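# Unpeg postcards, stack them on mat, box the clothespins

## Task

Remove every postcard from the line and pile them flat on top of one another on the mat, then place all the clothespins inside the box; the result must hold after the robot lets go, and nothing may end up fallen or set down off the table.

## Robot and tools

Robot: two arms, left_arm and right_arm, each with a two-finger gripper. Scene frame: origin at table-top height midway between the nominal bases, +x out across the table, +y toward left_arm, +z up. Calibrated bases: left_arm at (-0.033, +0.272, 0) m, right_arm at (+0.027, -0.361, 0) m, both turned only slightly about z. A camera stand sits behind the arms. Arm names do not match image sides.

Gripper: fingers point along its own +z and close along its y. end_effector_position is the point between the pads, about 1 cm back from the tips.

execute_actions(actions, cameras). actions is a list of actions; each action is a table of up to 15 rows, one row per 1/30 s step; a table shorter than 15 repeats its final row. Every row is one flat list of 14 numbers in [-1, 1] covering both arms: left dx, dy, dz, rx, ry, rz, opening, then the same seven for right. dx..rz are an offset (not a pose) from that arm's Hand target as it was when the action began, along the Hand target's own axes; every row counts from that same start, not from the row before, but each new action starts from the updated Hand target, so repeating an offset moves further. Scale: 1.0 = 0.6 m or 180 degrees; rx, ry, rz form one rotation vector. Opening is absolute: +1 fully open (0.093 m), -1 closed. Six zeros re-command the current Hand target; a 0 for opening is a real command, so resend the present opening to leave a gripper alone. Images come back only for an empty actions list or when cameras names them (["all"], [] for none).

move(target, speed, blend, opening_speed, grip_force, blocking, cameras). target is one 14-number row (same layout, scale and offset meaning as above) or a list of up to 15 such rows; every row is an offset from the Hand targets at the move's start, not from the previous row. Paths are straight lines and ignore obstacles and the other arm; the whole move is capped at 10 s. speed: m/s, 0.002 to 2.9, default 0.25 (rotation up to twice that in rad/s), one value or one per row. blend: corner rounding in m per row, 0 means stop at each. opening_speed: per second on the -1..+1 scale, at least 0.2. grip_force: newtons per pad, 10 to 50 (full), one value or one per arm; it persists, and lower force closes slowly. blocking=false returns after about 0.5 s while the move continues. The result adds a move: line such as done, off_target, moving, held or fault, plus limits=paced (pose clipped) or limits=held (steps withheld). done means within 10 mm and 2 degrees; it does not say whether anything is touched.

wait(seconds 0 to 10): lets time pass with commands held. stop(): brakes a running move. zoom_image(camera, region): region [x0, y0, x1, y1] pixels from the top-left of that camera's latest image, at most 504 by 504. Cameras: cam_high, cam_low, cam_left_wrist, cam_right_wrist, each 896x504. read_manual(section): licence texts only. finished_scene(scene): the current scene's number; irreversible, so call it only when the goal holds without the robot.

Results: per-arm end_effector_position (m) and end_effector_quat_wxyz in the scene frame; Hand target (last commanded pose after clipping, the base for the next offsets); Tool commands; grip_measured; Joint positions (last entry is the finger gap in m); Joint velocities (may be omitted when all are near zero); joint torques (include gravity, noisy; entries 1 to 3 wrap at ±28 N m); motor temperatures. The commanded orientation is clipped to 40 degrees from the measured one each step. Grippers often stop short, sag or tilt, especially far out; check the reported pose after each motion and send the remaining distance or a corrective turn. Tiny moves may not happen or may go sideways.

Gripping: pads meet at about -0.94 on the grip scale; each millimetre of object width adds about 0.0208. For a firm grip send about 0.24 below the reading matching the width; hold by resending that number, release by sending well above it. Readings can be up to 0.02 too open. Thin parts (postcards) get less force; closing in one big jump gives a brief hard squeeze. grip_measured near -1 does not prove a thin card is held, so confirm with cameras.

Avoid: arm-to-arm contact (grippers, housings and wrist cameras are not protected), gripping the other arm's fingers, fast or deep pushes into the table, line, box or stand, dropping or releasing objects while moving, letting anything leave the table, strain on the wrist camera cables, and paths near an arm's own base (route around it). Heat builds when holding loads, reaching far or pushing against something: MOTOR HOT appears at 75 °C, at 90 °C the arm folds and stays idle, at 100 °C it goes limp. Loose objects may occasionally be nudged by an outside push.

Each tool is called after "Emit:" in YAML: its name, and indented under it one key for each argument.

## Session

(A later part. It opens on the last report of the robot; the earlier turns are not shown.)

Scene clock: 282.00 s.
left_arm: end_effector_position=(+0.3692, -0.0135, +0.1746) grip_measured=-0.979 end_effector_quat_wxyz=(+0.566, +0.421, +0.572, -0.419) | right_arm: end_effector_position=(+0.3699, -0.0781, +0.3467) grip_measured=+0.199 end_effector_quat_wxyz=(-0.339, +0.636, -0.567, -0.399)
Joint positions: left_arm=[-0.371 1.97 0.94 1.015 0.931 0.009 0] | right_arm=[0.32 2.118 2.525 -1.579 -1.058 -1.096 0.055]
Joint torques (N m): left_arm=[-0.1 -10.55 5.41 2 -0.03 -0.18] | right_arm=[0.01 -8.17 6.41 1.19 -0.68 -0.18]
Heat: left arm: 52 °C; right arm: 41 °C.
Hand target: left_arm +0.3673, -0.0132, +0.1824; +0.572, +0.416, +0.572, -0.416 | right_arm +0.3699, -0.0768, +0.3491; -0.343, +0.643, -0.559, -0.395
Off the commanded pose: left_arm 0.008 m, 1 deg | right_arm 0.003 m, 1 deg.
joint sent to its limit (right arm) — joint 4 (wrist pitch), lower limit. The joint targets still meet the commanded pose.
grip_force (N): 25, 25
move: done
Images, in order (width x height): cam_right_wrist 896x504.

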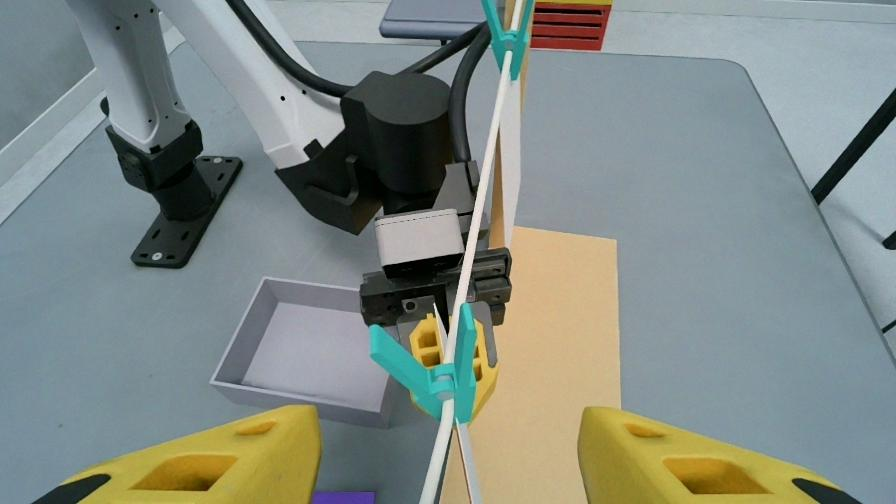

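Emit:
move:
  target: [0, 0, 0, 0, 0, 0, -1, -0.005, 0.0155, 0.0667, -0.0297, 0, -0.0151, 0.2]
  speed: 0.05
  cameras: ["cam_right_wrist"]

Scene clock: 302.90 s.
left_arm: end_effector_position=(+0.3694, -0.0135, +0.1746) grip_measured=-0.979 end_effector_quat_wxyz=(+0.566, +0.420, +0.573, -0.418) | right_arm: end_effector_position=(+0.3560, -0.0436, +0.3303) grip_measured=+0.199 end_effector_quat_wxyz=(-0.316, +0.665, -0.535, -0.414)
Joint positions: left_arm=[-0.371 1.97 0.94 1.015 0.93 0.009 0] | right_arm=[0.407 2.179 2.556 -1.58 -1.058 -1.127 0.055]
Joint torques (N m): left_arm=[0.02 -10.62 5.71 2.05 -0.02 -0.14] | right_arm=[0.09 -8.54 6.69 1.14 -0.76 -0.18]
Motor temperatures (°C): left_arm=[31 47 49 50 29 29 31] | right_arm=[31 41 41 36 31 29 30]
Heat: left arm: 50 °C; right arm: 41 °C.
Hand target: left_arm +0.3673, -0.0131, +0.1824; +0.572, +0.416, +0.573, -0.416 | right_arm +0.3555, -0.0415, +0.3338; -0.322, +0.672, -0.525, -0.412
Off the commanded pose: left_arm 0.008 m, 1 deg | right_arm 0.004 m, 2 deg.
joint sent to its limit (right arm) — joint 4 (wrist pitch), lower limit. The joint targets still meet the commanded pose.
grip_force (N): 25, 25
move: done
Images, in order (width x height): cam_right_wrist 896x504.

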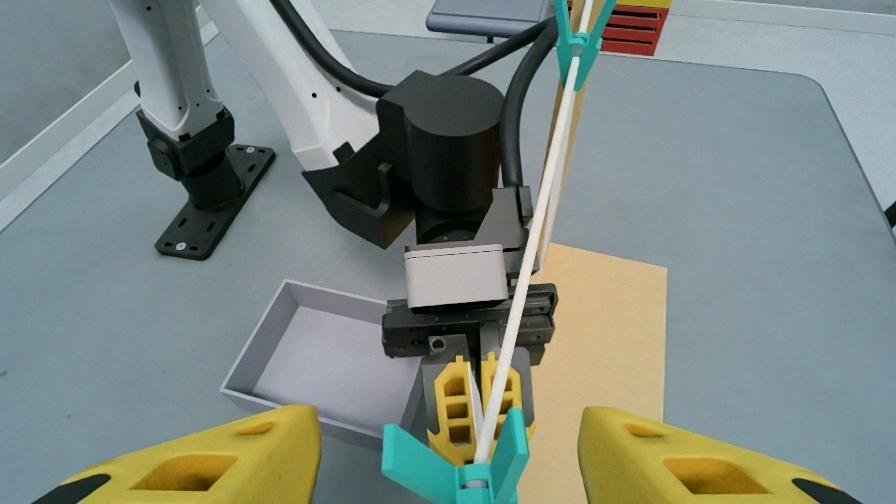

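Emit:
move:
  target:
    - [0, 0, 0, 0, 0, 0, -1, 0.003, 0, 0.02, 0, 0, 0, 0.2]
    - [0, 0, 0, 0, 0, 0, -1, 0.003, 0, 0.02, 0, 0, 0, -0.3]
    - [0, 0, 0, 0, 0, 0, -1, 0.003, 0, 0.02, 0, 0, 0, -0.55]
  speed: 0.05
  opening_speed: 0.5
  grip_force: [25, 35]
  cameras: ["cam_right_wrist", "cam_low"]

Emit:
zoom_image:
  camera: "cam_low"
  region: [420, 40, 540, 150]

Emit:
zoom_image:
  camera: "cam_right_wrist"
  region: [340, 320, 560, 504]

Scene clock: 318.43 s.
left_arm: end_effector_position=(+0.3700, -0.0134, +0.1746) grip_measured=-0.979 end_effector_quat_wxyz=(+0.567, +0.419, +0.574, -0.417) | right_arm: end_effector_position=(+0.3574, -0.0319, +0.3183) grip_measured=-0.544 end_effector_quat_wxyz=(-0.310, +0.666, -0.533, -0.419)
Joint positions: left_arm=[-0.372 1.97 0.94 1.015 0.925 0.009 0] | right_arm=[0.43 2.179 2.497 -1.511 -1.057 -1.104 0.019]
Joint torques (N m): left_arm=[-0.09 -10.36 5.48 2.02 0.04 -0.08] | right_arm=[0.17 -11.52 3.9 1.41 -0.67 -0.03]
Heat: left arm: 50 °C; right arm: 44 °C.
Hand target: left_arm +0.3674, -0.0131, +0.1824; +0.572, +0.415, +0.573, -0.415 | right_arm +0.3531, -0.0319, +0.3267; -0.322, +0.672, -0.525, -0.412
Off the commanded pose: left_arm 0.008 m, 1 deg | right_arm 0.010 m, 2 deg.
grip_force (N): 25, 35
move: done
Images, in order (width x height): cam_low 896x504, cam_right_wrist 896x504.

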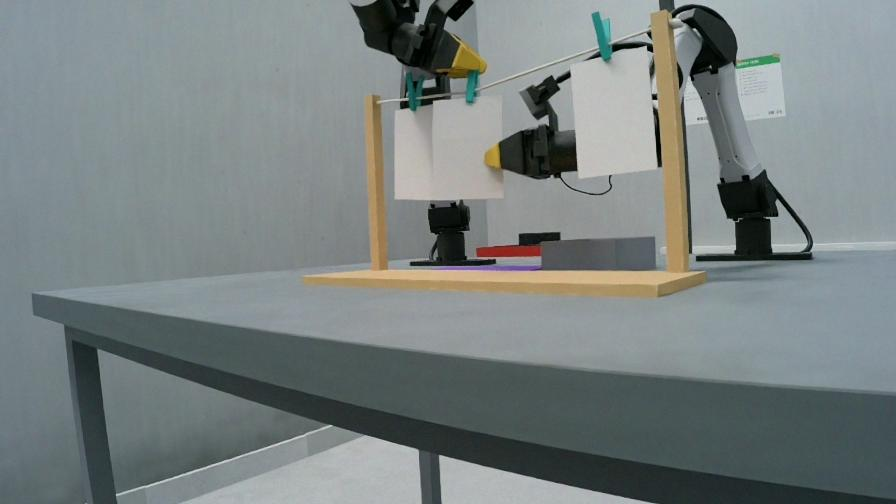

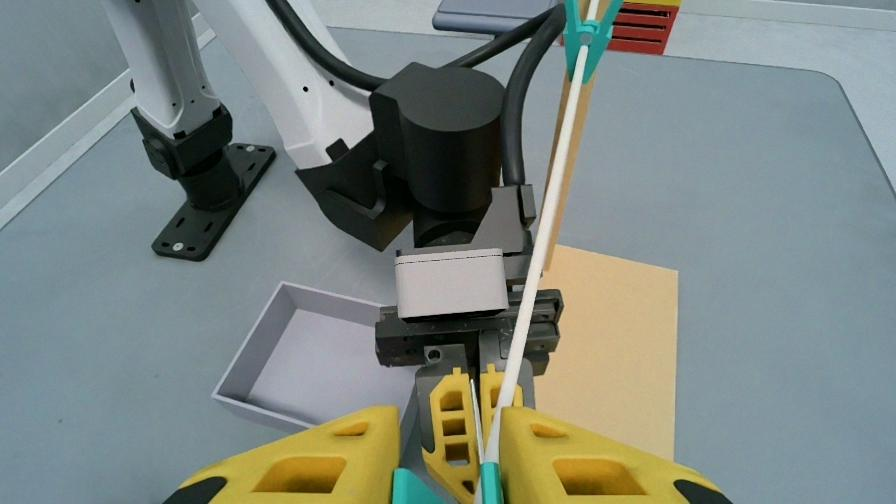

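Scaled by 4.200.

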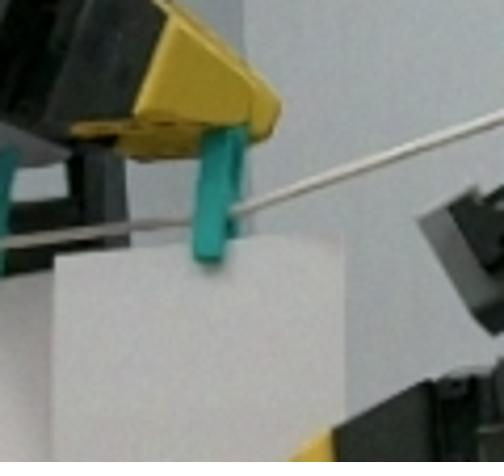

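Scaled by 2.291.

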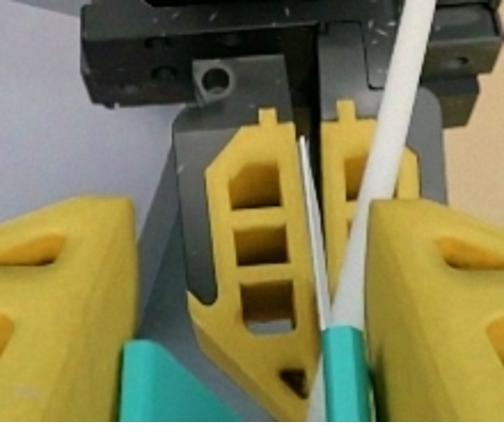

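Emit:
move:
  target: [0, 0, 0, 0, 0, 0, -1, 0, 0, 0, 0, 0, 0, -0.68]
  speed: 0.05
  opening_speed: 0.3
  cameras: ["cam_right_wrist", "cam_low"]

Emit:
zoom_image:
  camera: "cam_low"
  region: [420, 40, 540, 150]

Emit:
zoom_image:
  camera: "cam_right_wrist"
  region: [340, 320, 560, 504]

Scene clock: 329.40 s.
left_arm: end_effector_position=(+0.3700, -0.0134, +0.1746) grip_measured=-0.979 end_effector_quat_wxyz=(+0.567, +0.419, +0.574, -0.417) | right_arm: end_effector_position=(+0.3580, -0.0316, +0.3185) grip_measured=-0.671 end_effector_quat_wxyz=(-0.312, +0.667, -0.532, -0.418)
Joint positions: left_arm=[-0.372 1.97 0.94 1.015 0.925 0.009 0] | right_arm=[0.43 2.179 2.497 -1.507 -1.057 -1.104 0.013]
Joint torques (N m): left_arm=[0.06 -10.35 5.81 2.02 -0.01 -0.15] | right_arm=[0.17 -11.55 3.86 1.37 -0.65 -0.03]
Motor temperatures (°C): left_arm=[31 50 48 50 29 29 31] | right_arm=[31 47 39 36 31 29 30]
Heat: left arm: 50 °C; right arm: 47 °C.
Hand target: left_arm +0.3674, -0.0131, +0.1824; +0.572, +0.415, +0.573, -0.415 | right_arm +0.3531, -0.0319, +0.3267; -0.322, +0.672, -0.525, -0.412
Off the commanded pose: left_arm 0.008 m, 1 deg | right_arm 0.010 m, 2 deg.
grip_force (N): 25, 35
move: done
Images, in order (width x height): cam_low 896x504, cam_right_wrist 896x504.

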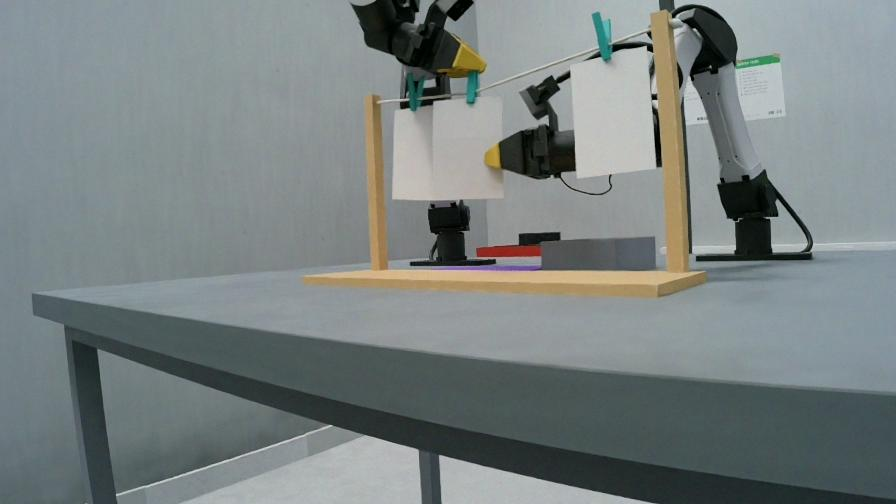

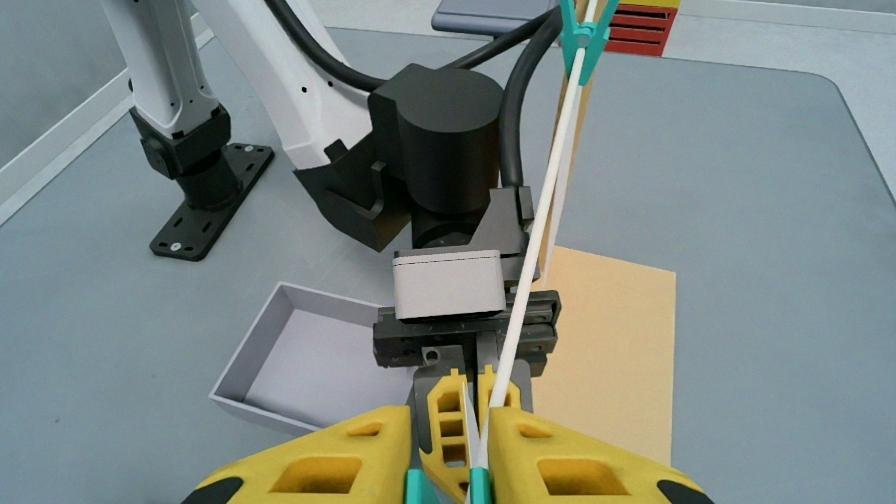

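Scaled by 4.200.

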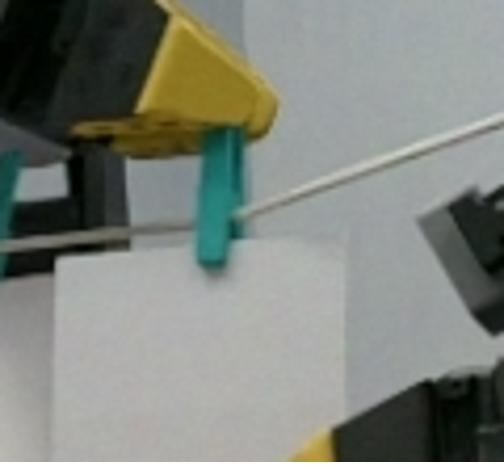

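Scaled by 2.291.

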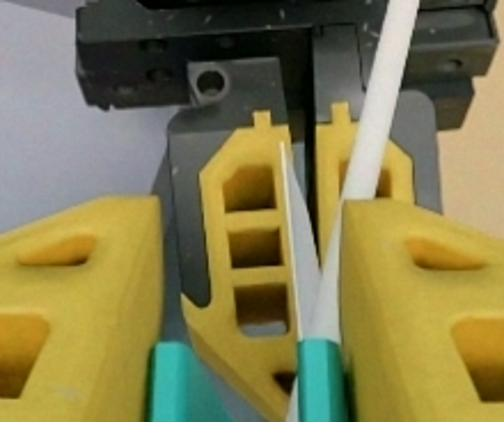

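Emit:
move:
  target: [0, 0, 0, 0, 0, 0, -1, 0, 0, 0, 0, 0, 0, -0.75]
  speed: 0.05
  opening_speed: 0.3
  cameras: ["cam_left_wrist", "cam_low"]

Emit:
zoom_image:
  camera: "cam_low"
  region: [420, 40, 540, 150]

Scene clock: 346.97 s.
left_arm: end_effector_position=(+0.3700, -0.0134, +0.1746) grip_measured=-0.979 end_effector_quat_wxyz=(+0.567, +0.419, +0.574, -0.417) | right_arm: end_effector_position=(+0.3581, -0.0316, +0.3186) grip_measured=-0.717 end_effector_quat_wxyz=(-0.312, +0.667, -0.532, -0.418)
Joint positions: left_arm=[-0.372 1.97 0.94 1.015 0.925 0.009 0] | right_arm=[0.43 2.179 2.497 -1.506 -1.057 -1.104 0.011]
Joint torques (N m): left_arm=[-0.08 -10.5 5.44 2.02 0.04 -0.18] | right_arm=[0.17 -11.55 3.85 1.37 -0.67 -0.03]
Heat: left arm: 51 °C; right arm: 51 °C.
Hand target: left_arm +0.3674, -0.0131, +0.1824; +0.572, +0.415, +0.573, -0.415 | right_arm +0.3531, -0.0319, +0.3267; -0.322, +0.672, -0.525, -0.412
Off the commanded pose: left_arm 0.008 m, 1 deg | right_arm 0.010 m, 2 deg.
grip_force (N): 25, 35
move: done
Images, in order (width x height): cam_low 896x504, cam_left_wrist 896x504.

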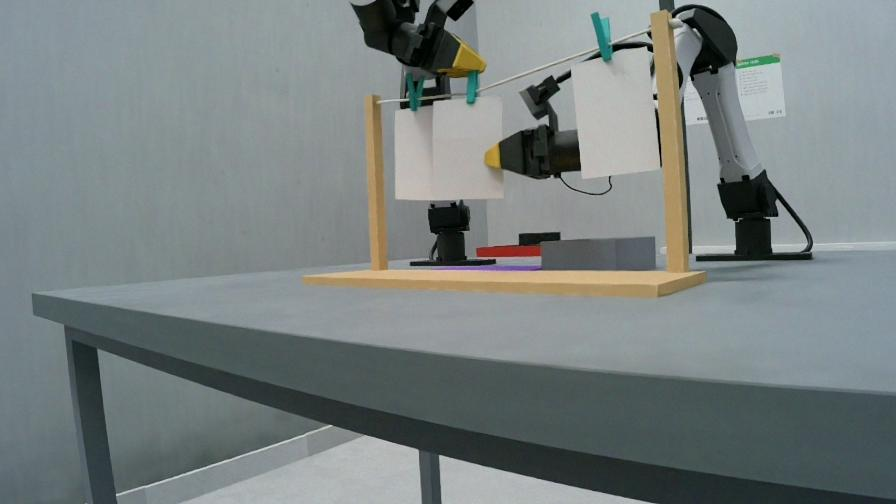

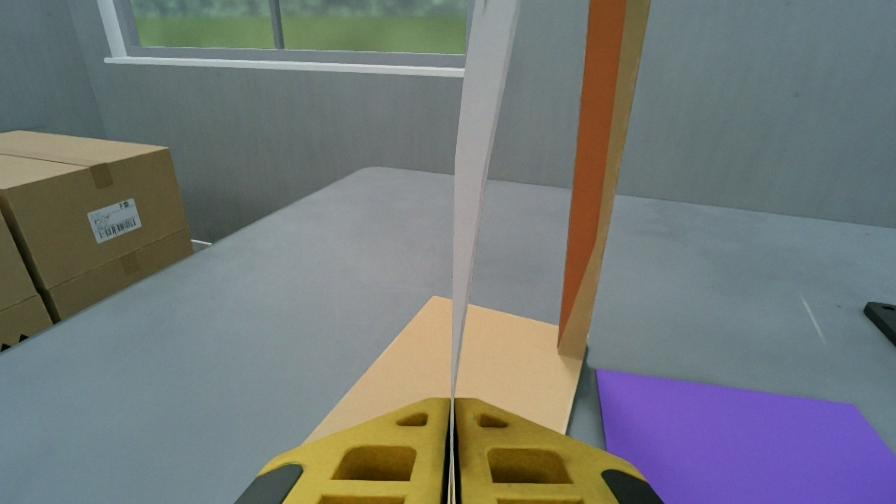

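Scaled by 4.200.

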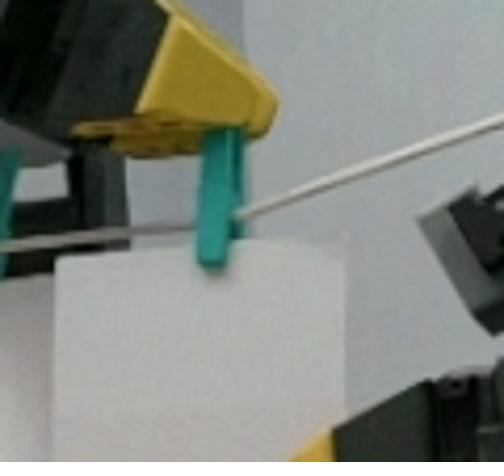

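Emit:
move:
  target: [0.02, 0, 0, 0, 0, 0, -1, 0, 0, 0, 0, 0, 0, -0.75]
  speed: 0.04
  cameras: ["cam_low", "cam_left_wrist"]

Emit:
zoom_image:
  camera: "cam_low"
  region: [420, 40, 540, 150]

Scene clock: 353.43 s.
left_arm: end_effector_position=(+0.3675, -0.0125, +0.1741) grip_measured=-0.979 end_effector_quat_wxyz=(+0.571, +0.420, +0.569, -0.416) | right_arm: end_effector_position=(+0.3581, -0.0315, +0.3186) grip_measured=-0.728 end_effector_quat_wxyz=(-0.312, +0.667, -0.532, -0.418)
Joint positions: left_arm=[-0.372 1.97 0.924 1.043 0.925 0.009 0] | right_arm=[0.43 2.179 2.497 -1.506 -1.057 -1.104 0.01]
Joint torques (N m): left_arm=[0.01 -7.56 5.79 2.27 0.09 -0.11] | right_arm=[0.17 -11.56 3.85 1.37 -0.67 -0.03]
Heat: left arm: 51 °C; right arm: 51 °C.
Hand target: left_arm +0.3674, -0.0131, +0.1705; +0.572, +0.416, +0.573, -0.415 | right_arm +0.3531, -0.0319, +0.3267; -0.322, +0.672, -0.525, -0.412
Off the commanded pose: left_arm 0.004 m, 1 deg | right_arm 0.010 m, 2 deg.
grip_force (N): 25, 35
move: done
Images, in order (width x height): cam_low 896x504, cam_left_wrist 896x504.

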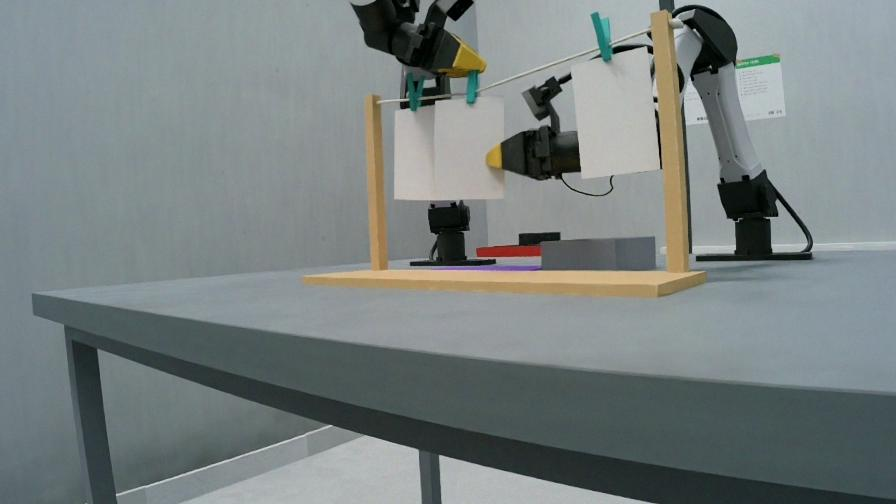

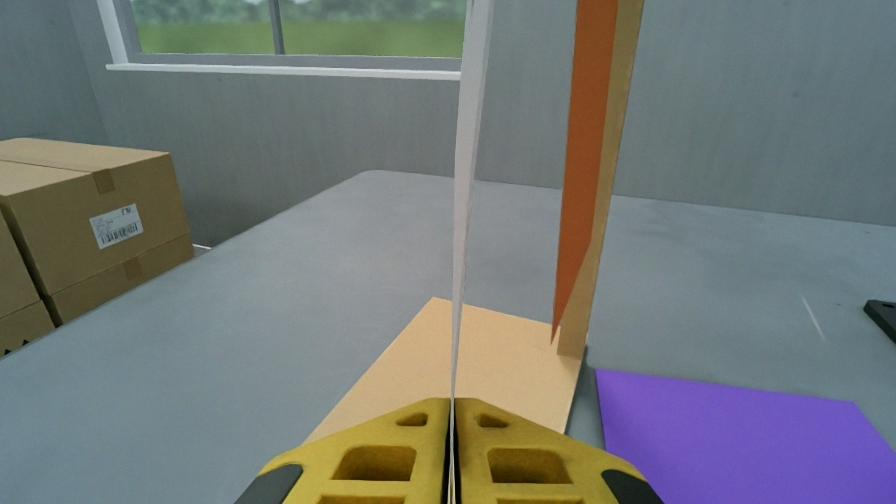

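Scaled by 4.200.

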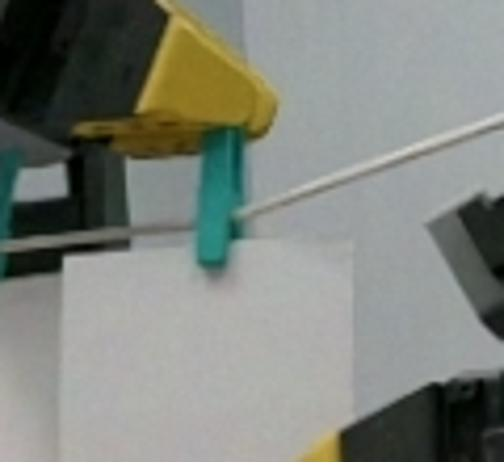

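Emit:
move:
  target: [0.06,0,0,0,0,0,-1,0,0,0,0,0,0,-0.75]
  speed: 0.06
  cameras: ["cam_low","cam_left_wrist","cam_right_wrist"]

Scene clock: 390.30 s.
left_arm: end_effector_position=(+0.3676, -0.0124, +0.1378) grip_measured=-0.979 end_effector_quat_wxyz=(+0.571, +0.420, +0.570, -0.415) | right_arm: end_effector_position=(+0.3581, -0.0315, +0.3186) grip_measured=-0.728 end_effector_quat_wxyz=(-0.312, +0.667, -0.532, -0.418)
Joint positions: left_arm=[-0.372 2.086 0.898 1.184 0.924 0.009 0] | right_arm=[0.43 2.179 2.497 -1.506 -1.057 -1.104 0.01]
Joint torques (N m): left_arm=[-0.12 -8.05 5.52 2.25 0.04 -0.11] | right_arm=[0.17 -11.56 3.86 1.37 -0.67 -0.03]
Motor temperatures (°C): left_arm=[31 47 47 54 29 29 31] | right_arm=[31 54 37 36 31 29 30]
Heat: left arm: 54 °C; right arm: 54 °C.
Hand target: left_arm +0.3674, -0.0130, +0.1344; +0.572, +0.415, +0.573, -0.415 | right_arm +0.3531, -0.0319, +0.3267; -0.322, +0.672, -0.525, -0.412
Off the commanded pose: left_arm 0.003 m, 1 deg | right_arm 0.010 m, 2 deg.
grip_force (N): 25, 35
move: done
Images, in order (width x height): cam_low 896x504, cam_left_wrist 896x504, cam_right_wrist 896x504.

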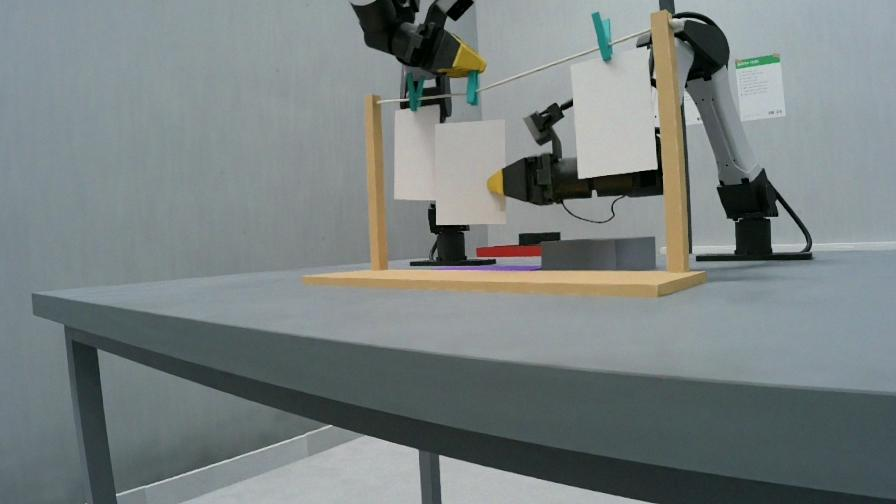

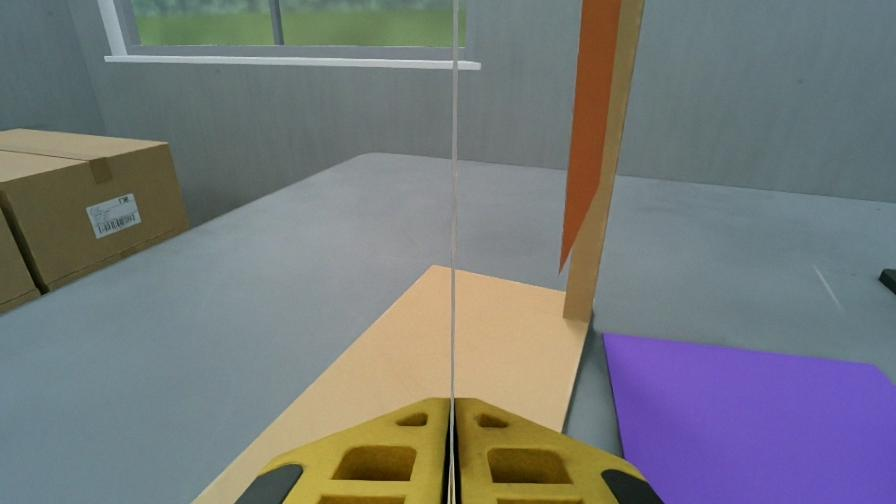

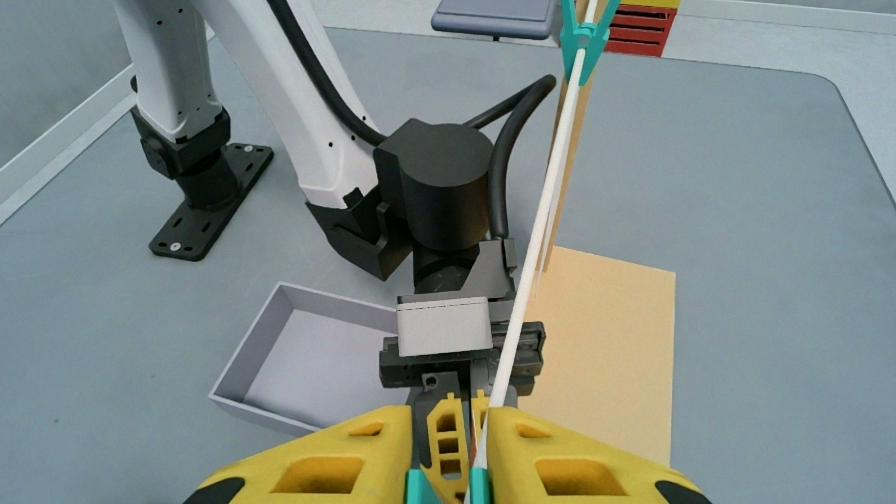

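Emit:
move:
  target: [0,-0.128,-0.147,0,0,0,-1,-0.067,0,-0.034,0,0,0,-0.75]
  speed: 0.1
  cameras: ["cam_low","cam_left_wrist","cam_right_wrist"]

Scene clock: 403.23 s.
left_arm: end_effector_position=(+0.2688, +0.0451, +0.1241) grip_measured=-0.979 end_effector_quat_wxyz=(+0.559, +0.412, +0.585, -0.418) | right_arm: end_effector_position=(+0.3540, -0.0337, +0.3693) grip_measured=-0.728 end_effector_quat_wxyz=(-0.349, +0.652, -0.534, -0.410)
Joint positions: left_arm=[-0.293 1.854 0.412 1.397 0.993 0.009 0] | right_arm=[0.43 2.226 2.782 -1.58 -1.056 -0.981 0.01]
Joint torques (N m): left_arm=[0.81 -7.57 3.86 2.26 0.2 -0.14] | right_arm=[0.05 -8.38 5.97 1.47 -0.73 0]
Motor temperatures (°C): left_arm=[31 46 46 55 29 29 31] | right_arm=[31 54 37 36 31 29 31]
Heat: left arm: 55 °C; right arm: 54 °C.
Hand target: left_arm +0.2670, +0.0470, +0.1345; +0.572, +0.416, +0.573, -0.415 | right_arm +0.3532, -0.0319, +0.3717; -0.322, +0.672, -0.525, -0.412
Off the commanded pose: left_arm 0.011 m, 2 deg | right_arm 0.003 m, 4 deg.
joint sent to its limit (right arm) — joint 4 (wrist pitch), lower limit. The joint targets are off in orientation, not in position.
grip_force (N): 25, 35
move: off_target (left_arm, right_arm)
Images, in order (width x height): cam_low 896x504, cam_left_wrist 896x504, cam_right_wrist 896x504.

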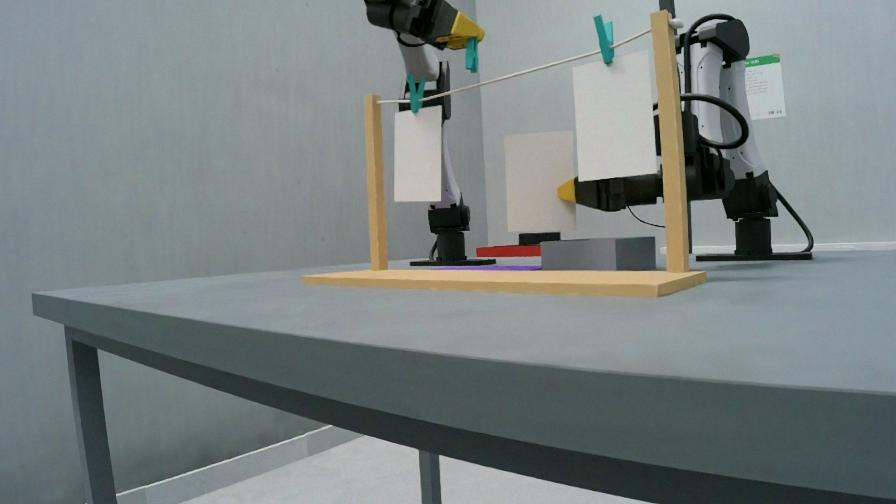

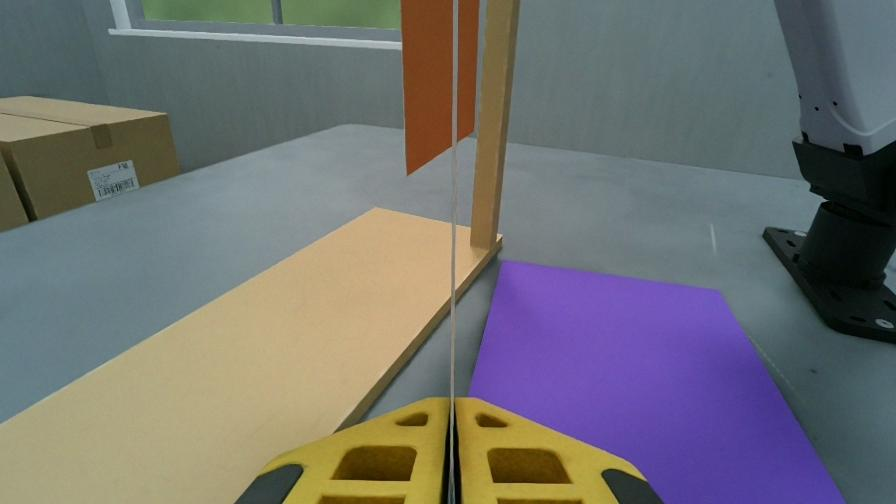

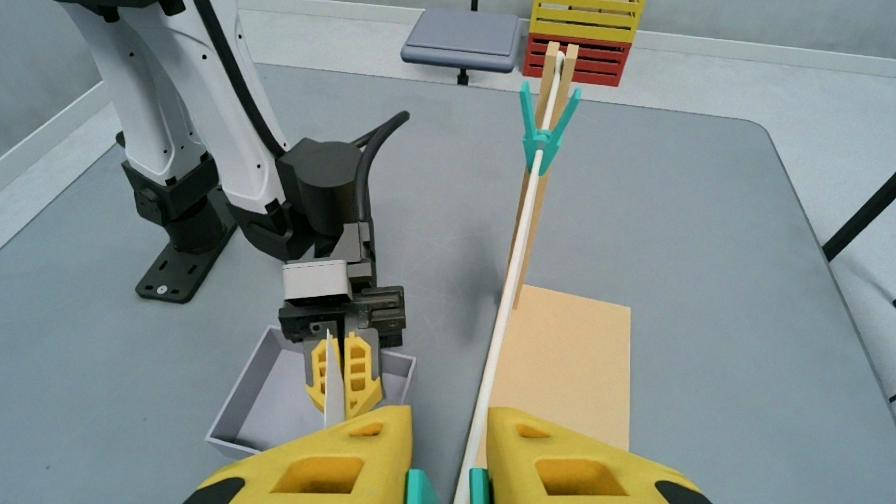

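Emit:
move:
  target: [-0.108,-0.125,0.077,-0.0946,0.2036,-0.4593,-1,0.202,0.283,-0.397,0.119,0,0.0605,-0.75]
  speed: 0.2
  cameras: ["cam_high","cam_left_wrist"]

Scene clock: 444.10 s.
left_arm: end_effector_position=(+0.2090, -0.0155, +0.1909) grip_measured=-0.979 end_effector_quat_wxyz=(+0.024, -0.038, +0.889, -0.457) | right_arm: end_effector_position=(+0.2552, -0.3325, +0.3709) grip_measured=-0.729 end_effector_quat_wxyz=(+0.528, -0.416, +0.725, +0.148)
Joint positions: left_arm=[-0.615 1.4 1.044 -0.494 0.685 -0.935 0] | right_arm=[-0.633 1.16 1.562 -1.585 -1.127 -1.395 0.01]
Joint torques (N m): left_arm=[0.05 -4.22 10.88 1.67 0.48 -0.19] | right_arm=[-0.9 -1.91 3.67 1.2 -0.92 -0.18]
Motor temperatures (°C): left_arm=[31 43 44 53 29 29 31] | right_arm=[31 46 38 35 32 29 31]
Heat: left arm: 53 °C; right arm: 46 °C.
Hand target: left_arm +0.2100, -0.0202, +0.1993; +0.020, -0.039, +0.885, -0.463 | right_arm +0.2532, -0.3323, +0.3717; +0.400, -0.548, +0.653, +0.336
Off the commanded pose: left_arm 0.010 m, 1 deg | right_arm 0.002 m, 31 deg.
joint sent to its limit (right arm) — joint 4 (wrist pitch), lower limit. The joint targets are off in orientation, not in position.
grip_force (N): 25, 35
move: off_target (right_arm)
Images, in order (width x height): cam_high 896x504, cam_left_wrist 896x504.

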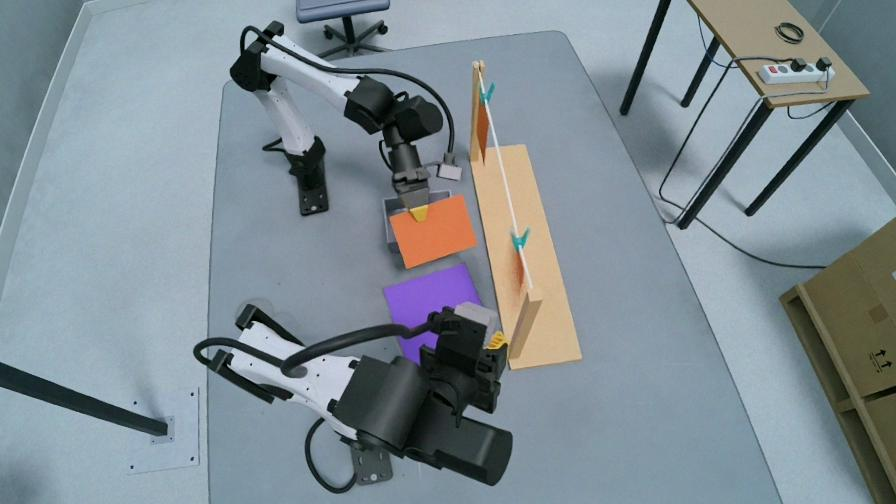

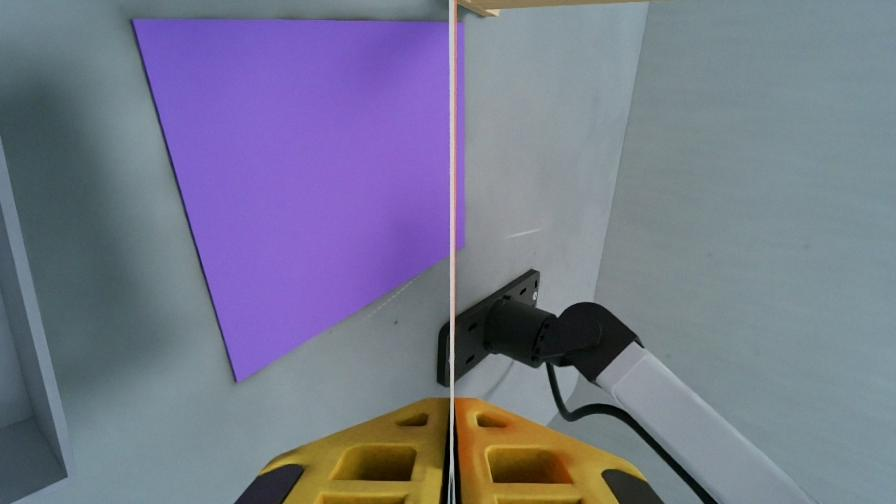

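Emit:
move:
  target:
    - [0.032,0.023,0.227,0,0,0,-1,0,0,0,0,0,0,-0.75]
    - [0.032,0.099,0.286,0,0,0,-1,0,0,0,0,0,0,-0.75]
  speed: [0.15,0.06]
  blend: [0.02,0]
  cameras: ["cam_high","cam_low","cam_left_wrist"]

Scene clock: 459.30 s.
left_arm: end_effector_position=(+0.2024, -0.1284, +0.0593) grip_measured=-0.979 end_effector_quat_wxyz=(+0.022, -0.032, +0.883, -0.467) | right_arm: end_effector_position=(+0.2552, -0.3325, +0.3709) grip_measured=-0.729 end_effector_quat_wxyz=(+0.528, -0.417, +0.725, +0.148)
Joint positions: left_arm=[-0.894 1.865 0.915 0.252 0.505 -1.174 0] | right_arm=[-0.633 1.16 1.562 -1.585 -1.127 -1.396 0.01]
Joint torques (N m): left_arm=[-0.44 -6.99 5.98 2.12 0.2 -0.1] | right_arm=[-0.9 -1.88 3.69 1.2 -0.92 -0.18]
Heat: left arm: 52 °C; right arm: 42 °C.
Hand target: left_arm +0.2002, -0.1284, +0.0527; +0.020, -0.039, +0.885, -0.463 | right_arm +0.2532, -0.3323, +0.3717; +0.400, -0.548, +0.653, +0.336
Off the commanded pose: left_arm 0.007 m, 1 deg | right_arm 0.002 m, 31 deg.
joint sent to its limit (right arm) — joint 4 (wrist pitch), lower limit. The joint targets are off in orientation, not in position.
grip_force (N): 25, 35
move: off_target (right_arm)
Images, in order (width x height): cam_high 896x504, cam_low 896x504, cam_left_wrist 896x504.

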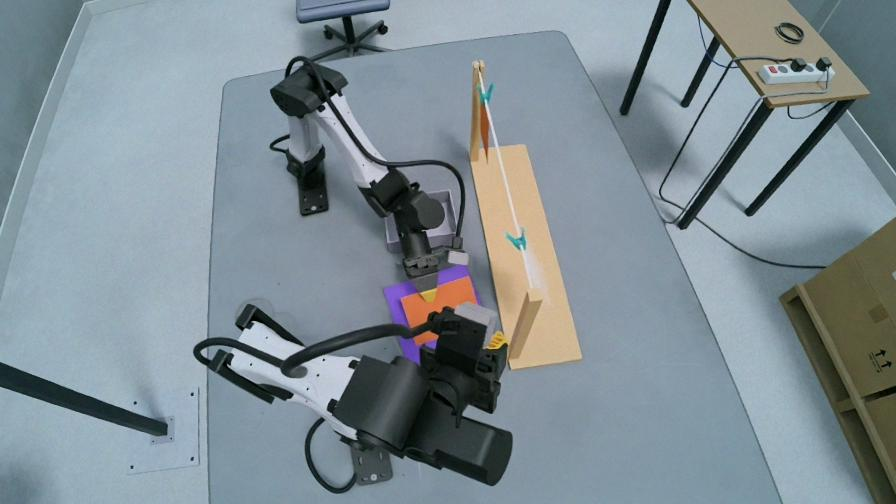

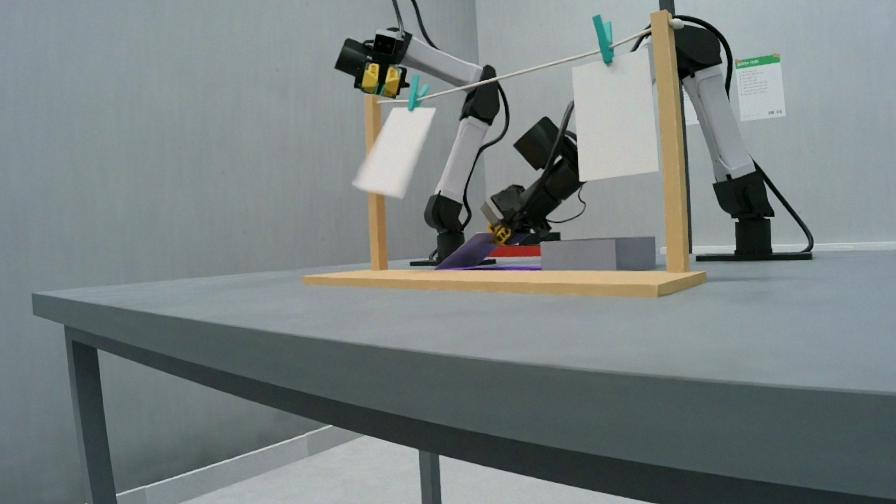

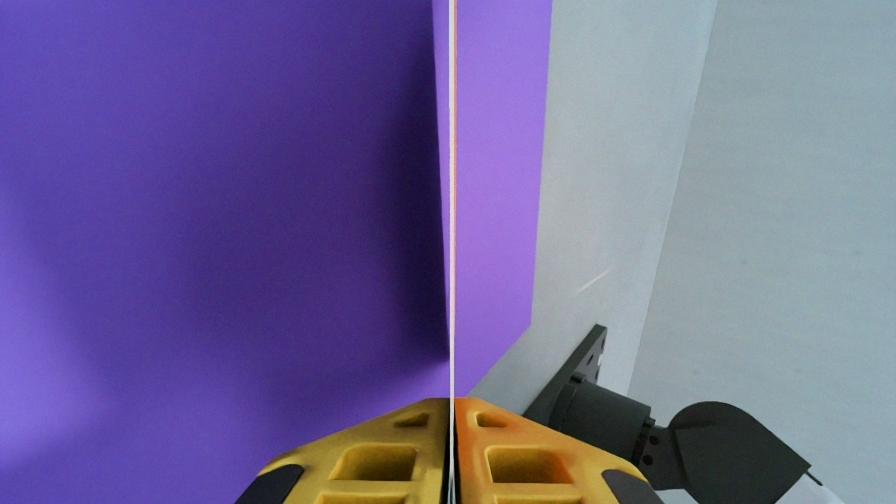

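Emit:
zoom_image:
  camera: "cam_high"
  region: [370, 240, 520, 380]

Emit:
zoom_image:
  camera: "cam_low"
  region: [400, 200, 560, 280]

Scaled by 3.360.

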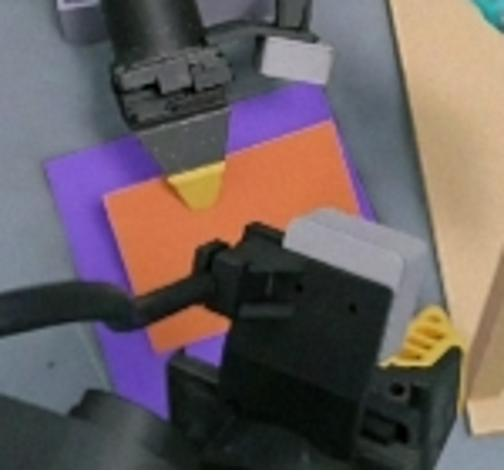

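Scaled by 3.150.

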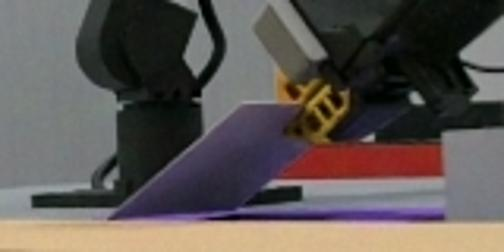

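Emit:
move:
  target: [0.019,-0.019,0.0155,0,0,0,-1,0,0,0,0,0,0,-0.75]
  speed: 0.06
  cameras: ["cam_high","cam_low"]

Emit:
zoom_image:
  camera: "cam_high"
  region: [370, 240, 520, 380]

Emit:
zoom_image:
  camera: "cam_low"
  region: [400, 200, 560, 280]

Scene clock: 496.17 s.
left_arm: end_effector_position=(+0.1859, -0.1395, +0.0567) grip_measured=-0.979 end_effector_quat_wxyz=(+0.015, -0.031, +0.886, -0.462) | right_arm: end_effector_position=(+0.2552, -0.3325, +0.3709) grip_measured=-0.729 end_effector_quat_wxyz=(+0.528, -0.417, +0.725, +0.148)
Joint positions: left_arm=[-0.948 1.869 0.915 0.257 0.472 -1.21 0] | right_arm=[-0.633 1.16 1.562 -1.585 -1.127 -1.396 0.01]
Joint torques (N m): left_arm=[0.09 -6.83 8.34 2.12 0.13 -0.06] | right_arm=[-0.91 -1.88 3.69 1.2 -0.92 -0.18]
Motor temperatures (°C): left_arm=[31 42 46 52 29 29 31] | right_arm=[31 39 36 35 32 29 31]
Heat: left arm: 52 °C; right arm: 39 °C.
Hand target: left_arm +0.1900, -0.1435, +0.0567; +0.020, -0.038, +0.885, -0.463 | right_arm +0.2532, -0.3323, +0.3717; +0.400, -0.548, +0.653, +0.336
Off the commanded pose: left_arm 0.006 m, 1 deg | right_arm 0.002 m, 31 deg.
joint sent to its limit (right arm) — joint 4 (wrist pitch), lower limit. The joint targets are off in orientation, not in position.
grip_force (N): 25, 35
move: off_target (right_arm)
Images, in order (width x height): cam_high 896x504, cam_low 896x504.

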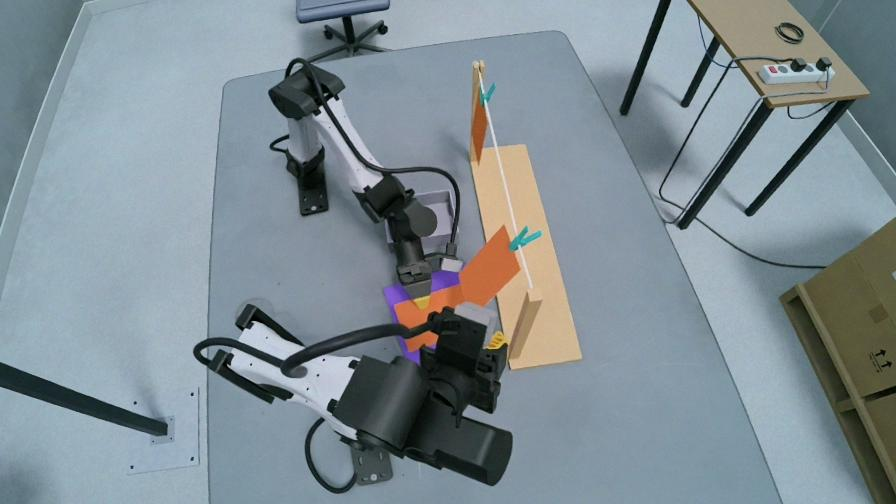

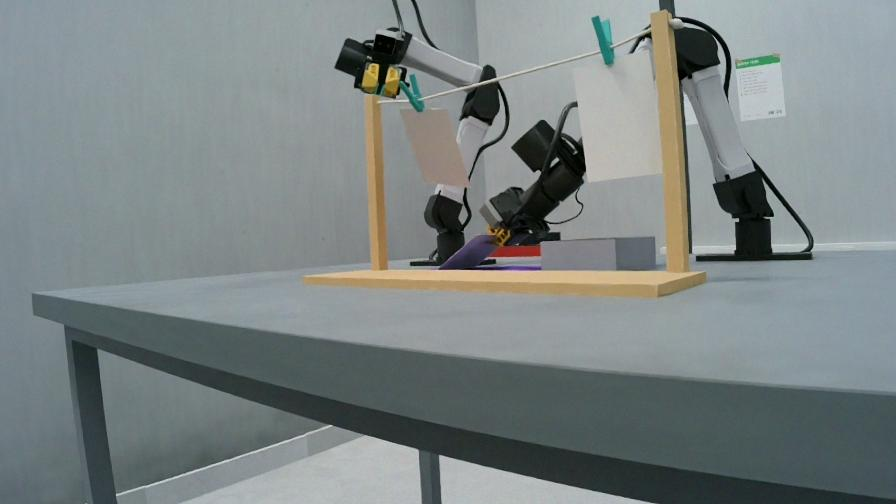

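Scaled by 3.360.

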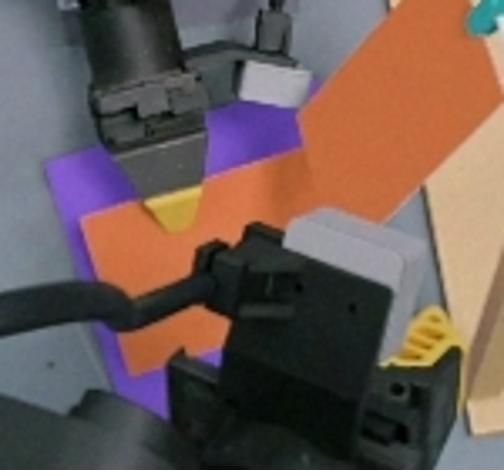

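Scaled by 3.150.

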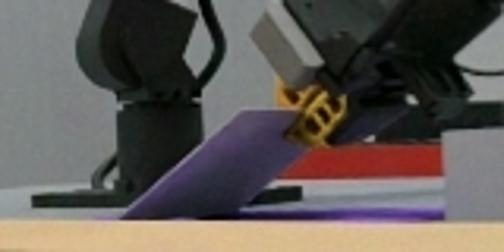

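Emit:
move:
  target: [0,0.0137,0.0095,0,0,0,-1,0,0,0,0,0,0,-0.75]
  speed: 0.04
  cameras: ["cam_high","cam_low"]

Emit:
zoom_image:
  camera: "cam_low"
  region: [400, 200, 560, 280]

Scene clock: 506.13 s.
left_arm: end_effector_position=(+0.1896, -0.1442, +0.0548) grip_measured=-0.979 end_effector_quat_wxyz=(+0.021, -0.029, +0.881, -0.472) | right_arm: end_effector_position=(+0.2552, -0.3325, +0.3709) grip_measured=-0.729 end_effector_quat_wxyz=(+0.528, -0.417, +0.725, +0.148)
Joint positions: left_arm=[-0.948 1.894 0.915 0.309 0.471 -1.212 0] | right_arm=[-0.633 1.16 1.562 -1.585 -1.127 -1.396 0.01]
Joint torques (N m): left_arm=[-0.01 -6.9 6.91 2.05 0.13 -0.15] | right_arm=[-0.91 -1.89 3.69 1.2 -0.92 -0.18]
Heat: left arm: 53 °C; right arm: 39 °C.
Hand target: left_arm +0.1900, -0.1436, +0.0467; +0.020, -0.038, +0.885, -0.463 | right_arm +0.2532, -0.3323, +0.3717; +0.400, -0.548, +0.653, +0.336
Off the commanded pose: left_arm 0.008 m, 2 deg | right_arm 0.002 m, 31 deg.
joint sent to its limit (right arm) — joint 4 (wrist pitch), lower limit. The joint targets are off in orientation, not in position.
grip_force (N): 25, 35
move: off_target (right_arm)
Images, in order (width x height): cam_high 896x504, cam_low 896x504.

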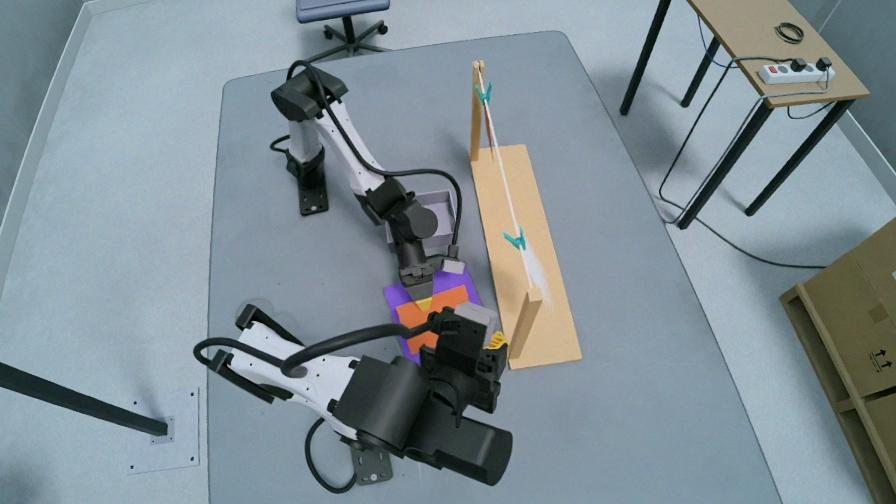

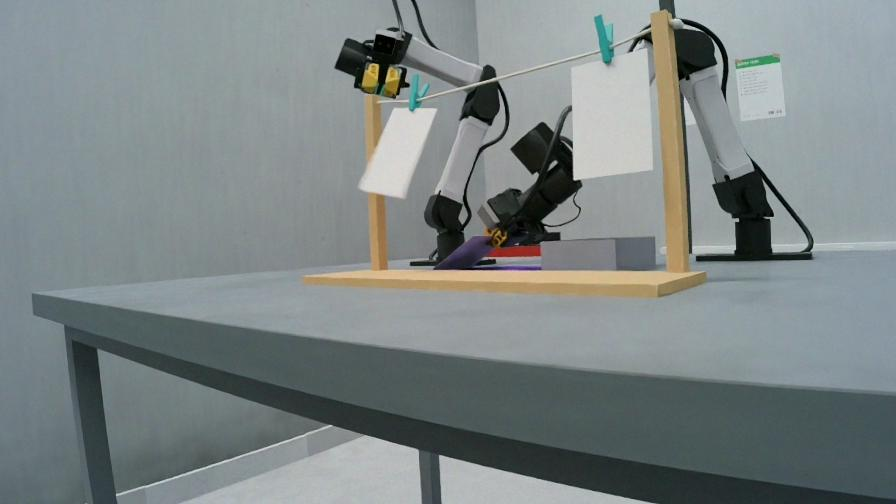

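Scaled by 3.150.

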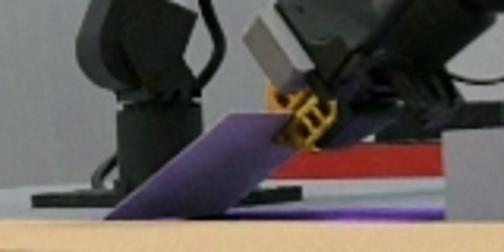

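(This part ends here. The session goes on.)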